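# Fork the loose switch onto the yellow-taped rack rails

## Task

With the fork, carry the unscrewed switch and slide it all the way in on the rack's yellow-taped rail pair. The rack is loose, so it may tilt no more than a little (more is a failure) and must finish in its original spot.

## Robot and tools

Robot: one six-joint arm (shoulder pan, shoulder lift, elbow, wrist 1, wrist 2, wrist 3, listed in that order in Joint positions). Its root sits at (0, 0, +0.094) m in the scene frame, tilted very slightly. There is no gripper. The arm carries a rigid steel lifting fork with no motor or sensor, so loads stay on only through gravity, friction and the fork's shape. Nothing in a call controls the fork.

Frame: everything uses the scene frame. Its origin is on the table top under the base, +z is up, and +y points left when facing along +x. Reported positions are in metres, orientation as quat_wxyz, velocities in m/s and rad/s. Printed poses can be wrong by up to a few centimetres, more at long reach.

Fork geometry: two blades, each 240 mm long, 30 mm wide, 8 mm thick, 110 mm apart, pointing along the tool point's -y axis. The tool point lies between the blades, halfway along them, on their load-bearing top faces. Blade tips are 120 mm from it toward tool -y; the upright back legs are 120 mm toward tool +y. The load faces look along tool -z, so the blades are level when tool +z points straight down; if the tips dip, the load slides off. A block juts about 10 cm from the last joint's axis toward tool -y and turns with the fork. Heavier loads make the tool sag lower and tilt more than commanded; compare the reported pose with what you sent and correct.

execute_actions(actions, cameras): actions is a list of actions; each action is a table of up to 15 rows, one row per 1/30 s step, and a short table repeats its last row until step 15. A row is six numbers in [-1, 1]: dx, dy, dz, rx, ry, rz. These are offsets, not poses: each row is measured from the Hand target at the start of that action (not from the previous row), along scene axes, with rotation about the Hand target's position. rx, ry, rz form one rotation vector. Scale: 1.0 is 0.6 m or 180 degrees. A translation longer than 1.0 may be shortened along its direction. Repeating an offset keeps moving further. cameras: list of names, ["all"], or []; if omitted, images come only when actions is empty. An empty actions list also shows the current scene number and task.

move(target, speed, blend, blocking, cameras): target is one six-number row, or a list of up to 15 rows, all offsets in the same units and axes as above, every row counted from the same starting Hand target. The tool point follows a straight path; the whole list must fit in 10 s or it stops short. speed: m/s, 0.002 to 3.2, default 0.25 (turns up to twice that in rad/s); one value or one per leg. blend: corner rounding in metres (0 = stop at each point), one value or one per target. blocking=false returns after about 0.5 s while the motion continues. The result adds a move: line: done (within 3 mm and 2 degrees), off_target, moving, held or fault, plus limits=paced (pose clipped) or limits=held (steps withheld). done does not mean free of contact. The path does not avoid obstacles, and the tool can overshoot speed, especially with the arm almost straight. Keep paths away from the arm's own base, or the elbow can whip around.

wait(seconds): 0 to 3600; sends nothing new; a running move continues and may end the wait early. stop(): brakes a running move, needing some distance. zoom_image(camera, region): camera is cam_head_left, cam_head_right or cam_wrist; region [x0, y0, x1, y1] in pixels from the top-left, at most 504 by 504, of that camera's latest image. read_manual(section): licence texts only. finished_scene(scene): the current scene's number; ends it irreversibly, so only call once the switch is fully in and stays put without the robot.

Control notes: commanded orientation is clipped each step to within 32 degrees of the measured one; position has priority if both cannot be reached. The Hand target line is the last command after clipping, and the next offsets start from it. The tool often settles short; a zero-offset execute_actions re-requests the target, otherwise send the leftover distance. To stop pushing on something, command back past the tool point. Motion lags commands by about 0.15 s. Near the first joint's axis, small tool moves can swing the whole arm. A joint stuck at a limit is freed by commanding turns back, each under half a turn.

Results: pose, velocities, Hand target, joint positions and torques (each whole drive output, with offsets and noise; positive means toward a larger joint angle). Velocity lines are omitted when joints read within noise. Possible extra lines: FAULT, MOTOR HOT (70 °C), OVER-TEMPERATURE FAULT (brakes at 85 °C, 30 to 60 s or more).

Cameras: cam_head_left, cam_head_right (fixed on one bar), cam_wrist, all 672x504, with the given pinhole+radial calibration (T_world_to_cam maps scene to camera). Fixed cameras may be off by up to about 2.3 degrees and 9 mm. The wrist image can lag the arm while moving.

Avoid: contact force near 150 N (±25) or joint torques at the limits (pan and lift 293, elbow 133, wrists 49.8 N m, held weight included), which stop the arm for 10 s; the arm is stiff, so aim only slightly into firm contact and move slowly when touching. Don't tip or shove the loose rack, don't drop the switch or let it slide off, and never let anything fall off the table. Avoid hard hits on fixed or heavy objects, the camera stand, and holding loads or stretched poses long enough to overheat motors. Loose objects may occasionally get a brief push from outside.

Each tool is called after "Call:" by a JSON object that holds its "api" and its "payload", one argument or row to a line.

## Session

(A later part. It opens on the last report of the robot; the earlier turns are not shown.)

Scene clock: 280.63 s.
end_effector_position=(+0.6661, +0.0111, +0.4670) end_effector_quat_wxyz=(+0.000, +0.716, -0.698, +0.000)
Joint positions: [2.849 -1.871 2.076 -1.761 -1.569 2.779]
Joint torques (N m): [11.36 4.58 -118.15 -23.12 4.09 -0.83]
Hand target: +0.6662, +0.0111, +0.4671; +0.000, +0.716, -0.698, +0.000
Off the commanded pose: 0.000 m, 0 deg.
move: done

Call:
{"api": "move", "payload": {
  "target": [
    [-0.1103, -0.0027, 0, 0, 0, 0],
    [-0.077, 0.3148, 0.1048, 0.0061, -0.5, -0.0061]
  ],
  "speed": [0.15, 0.5],
  "blend": [0.02, 0],
  "cameras": ["all"]
}}

Call:
{"api": "zoom_image", "payload": {
  "camera": "cam_wrist",
  "region": [220, 0, 400, 160]
}}

Call:
{"api": "move", "payload": {
  "target": [0, -0.6667, 0, 0, 0, 0],
  "speed": 0.5,
  "cameras": ["all"]
}}

Call:
{"api": "zoom_image", "payload": {
  "camera": "cam_wrist",
  "region": [300, 0, 480, 160]
}}

Call:
{"api": "zoom_image", "payload": {
  "camera": "cam_head_left",
  "region": [270, 60, 490, 280]
}}

Call:
{"api": "zoom_image", "payload": {
  "camera": "cam_head_right",
  "region": [270, 60, 490, 280]
}}

Scene clock: 297.73 s.
end_effector_position=(+0.6200, +0.2000, +0.5299) end_effector_quat_wxyz=(+0.500, -0.500, +0.500, -0.500)
Joint positions: [3.25 -1.08 2.567 -4.614 -1.632 3.149]
Joint torques (N m): [7.43 -48.41 -29.67 -9.9 -2.27 -2.36]
Hand target: +0.6200, +0.2000, +0.5299; +0.500, -0.500, +0.500, -0.500
Off the commanded pose: 0.000 m, 0 deg.
move: done
cam_wrist: T_world_to_cam=[[0.02663, -0.99956, -0.01323, 0.19987], [-0.34767, 0.00314, -0.93761, 0.58316], [0.93724, 0.02957, -0.34743, -0.30847]] pos_world=[0.48653, 0.20707, 0.44225]

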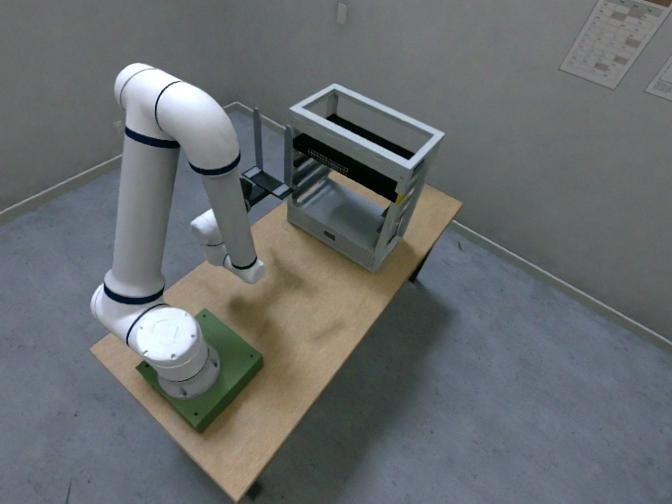

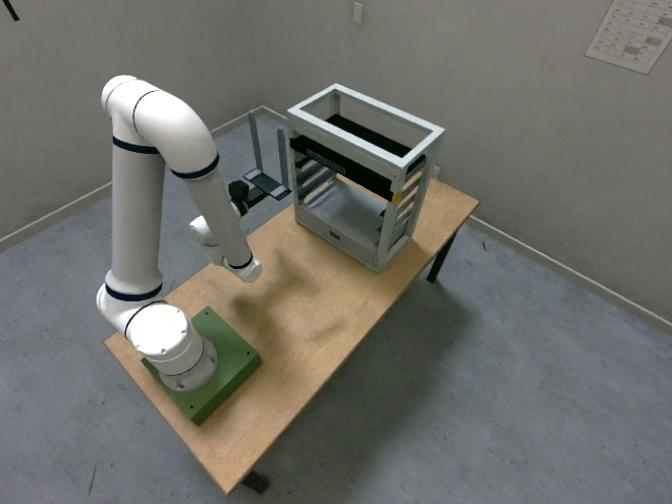

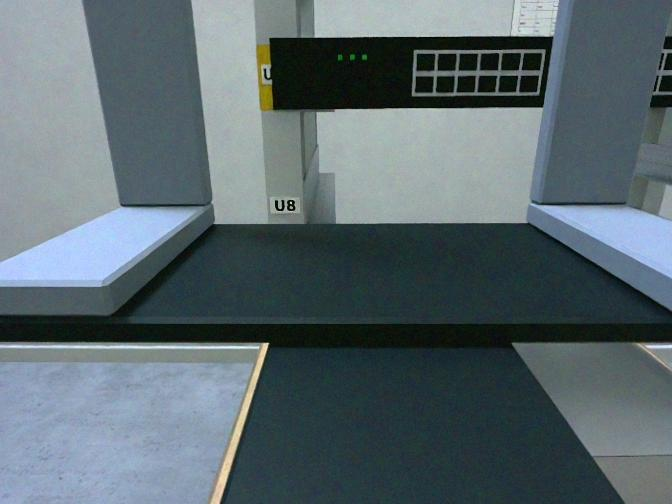

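Scaled by 2.800.

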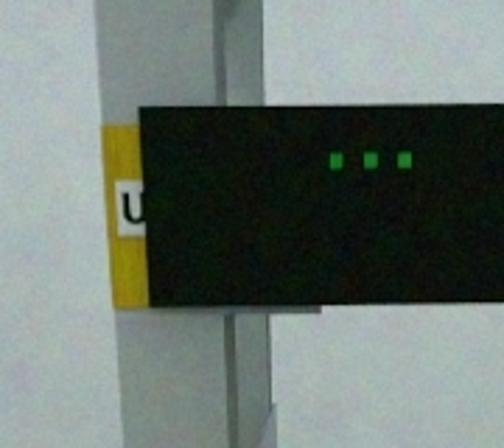

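Scene clock: 299.47 s.
end_effector_position=(+0.6200, -0.2000, +0.5299) end_effector_quat_wxyz=(+0.500, -0.500, +0.500, -0.500)
Joint positions: [2.157 -1.072 2.565 -4.609 -0.54 3.125]
Joint torques (N m): [-20.86 -75 -24.47 -0.96 1.69 -2.27]
Hand target: +0.6200, -0.2001, +0.5299; +0.500, -0.500, +0.500, -0.500
Off the commanded pose: 0.000 m, 0 deg.
move: done
cam_wrist: T_world_to_cam=[[0.02641, -0.99956, -0.01324, -0.19974], [-0.34729, 0.00325, -0.93775, 0.58421], [0.93739, 0.02937, -0.34705, -0.29696]] pos_world=[0.48653, -0.19283, 0.44215]

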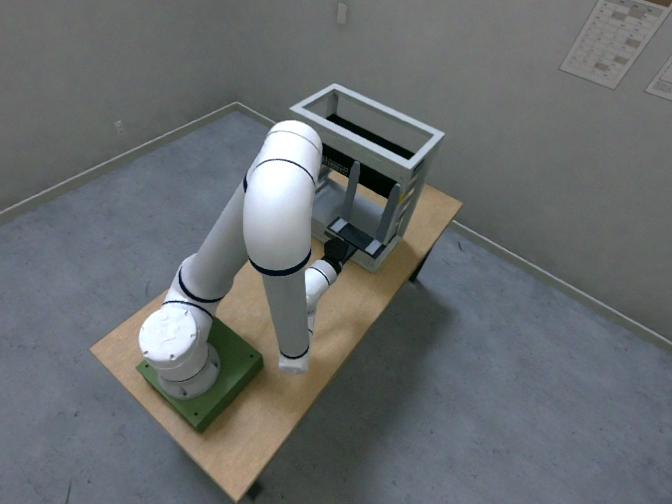

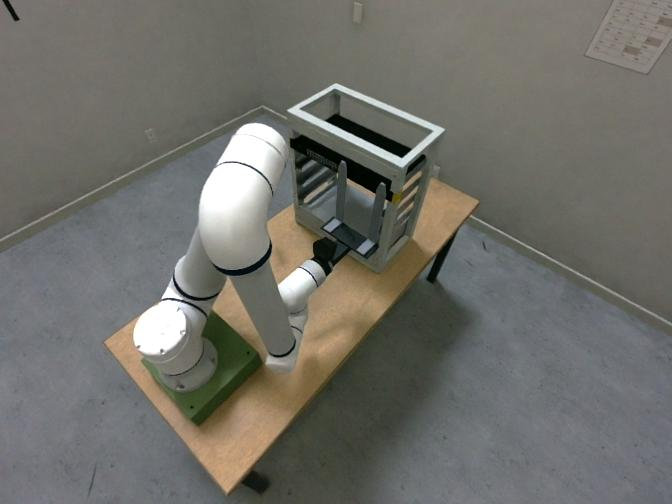

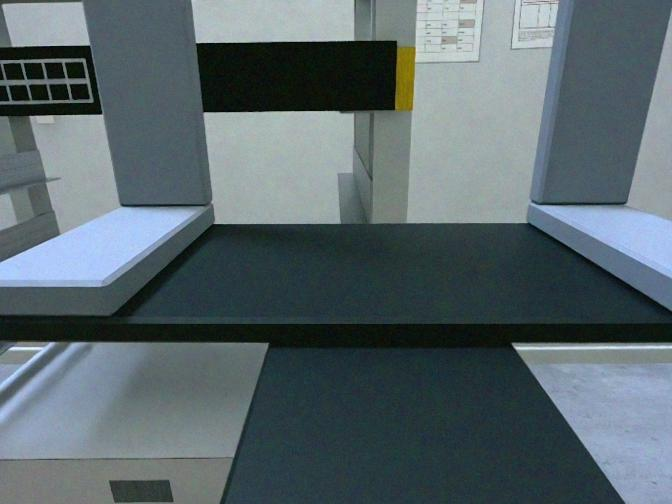

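Scaled by 2.800.

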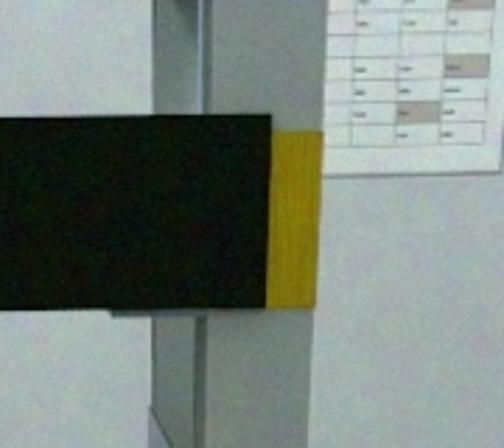

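Scaled by 2.291.

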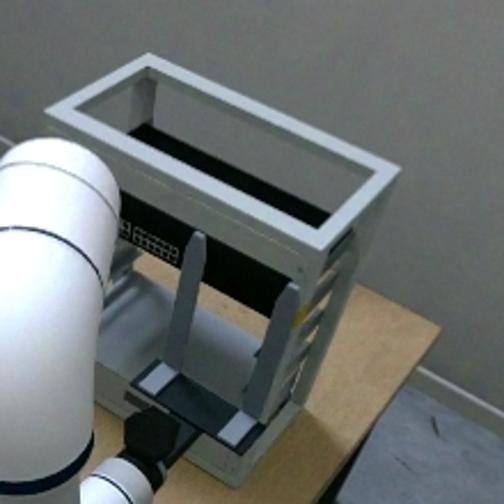

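Scaled by 2.291.

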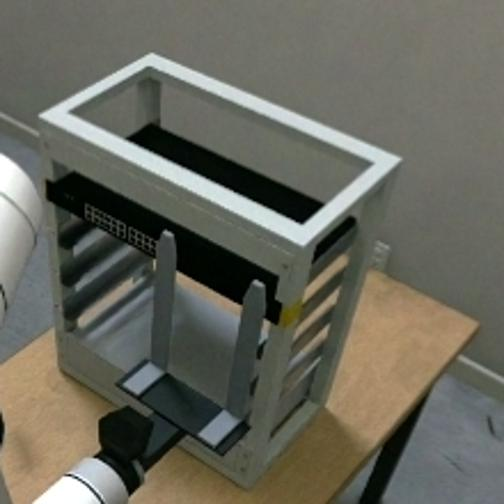

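Call:
{"api": "move", "payload": {
  "target": [0.0633, 0.0167, 0.155, 0, 0.139, 0],
  "speed": 0.5,
  "cameras": ["cam_wrist"]
}}

Call:
{"api": "zoom_image", "payload": {
  "camera": "cam_wrist",
  "region": [320, 60, 480, 220]
}}

Call:
{"api": "move", "payload": {
  "target": [0, 0.65, 0, 0, 0, 0],
  "speed": 0.5,
  "cameras": ["cam_wrist"]
}}

Call:
{"api": "zoom_image", "payload": {
  "camera": "cam_wrist",
  "region": [200, 60, 360, 220]
}}

Scene clock: 319.70 s.
end_effector_position=(+0.6580, -0.1900, +0.6229) end_effector_quat_wxyz=(-0.380, +0.597, -0.597, +0.380)
Joint positions: [2.184 -1.877 2.544 -3.073 -0.706 2.546]
Joint torques (N m): [-21.59 -35.83 -86.06 -5.91 1.98 -2.47]
Hand target: +0.6580, -0.1900, +0.6229; -0.380, +0.597, -0.597, +0.380
Off the commanded pose: 0.000 m, 0 deg.
move: done
cam_wrist: T_world_to_cam=[[0.01841, -0.99956, -0.0231, -0.1781], [-0.71122, 0.00314, -0.70297, 0.77776], [0.70273, 0.02937, -0.71085, 0.0804]] pos_world=[0.49993, -0.18283, 0.59977]

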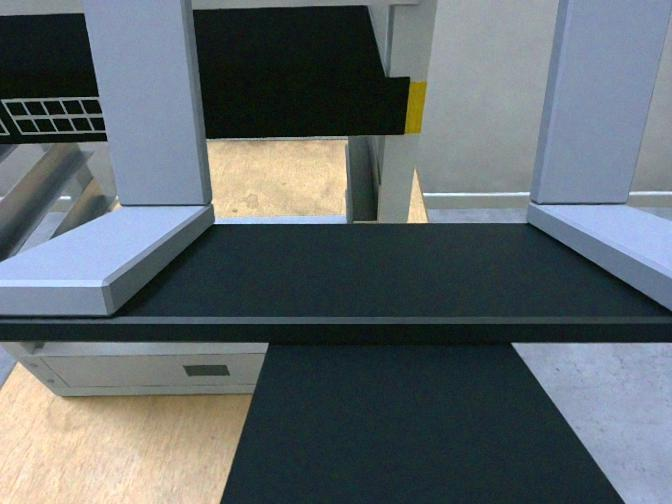

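Scaled by 3.150.

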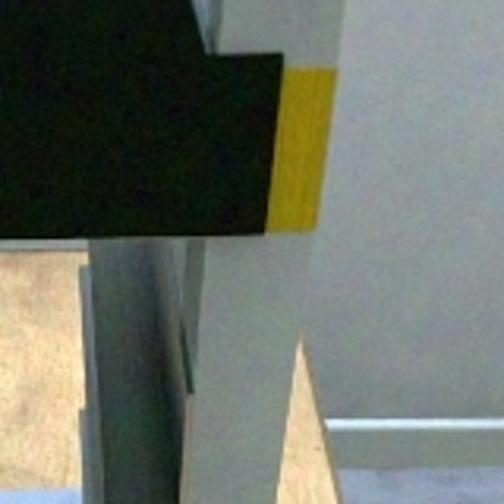

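Scene clock: 321.50 s.
end_effector_position=(+0.6580, +0.1999, +0.6229) end_effector_quat_wxyz=(-0.380, +0.597, -0.597, +0.380)
Joint positions: [3.244 -1.784 2.521 -3.428 -1.618 3.172]
Joint torques (N m): [9.68 -15.36 -85.05 -13.1 -2.56 3.29]
Hand target: +0.6580, +0.2000, +0.6229; -0.380, +0.597, -0.597, +0.380
Off the commanded pose: 0.000 m, 0 deg.
move: done
cam_wrist: T_world_to_cam=[[0.01861, -0.99956, -0.02317, 0.21157], [-0.71141, 0.00304, -0.70277, 0.7766], [0.70253, 0.02957, -0.71104, 0.0692]] pos_world=[0.49994, 0.20707, 0.59988]

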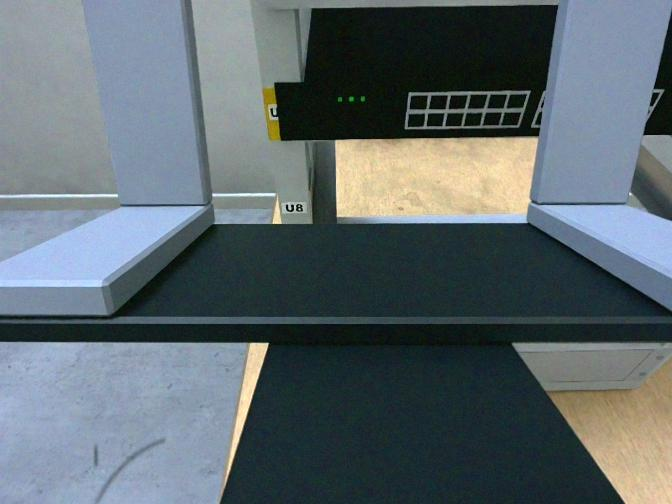

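Scaled by 3.150.

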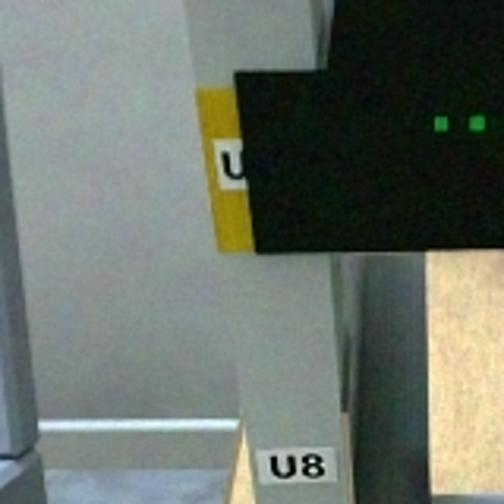

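Call:
{"api": "finished_scene", "payload": {
  "scene": 2
}}

The scene is finished: the task was done.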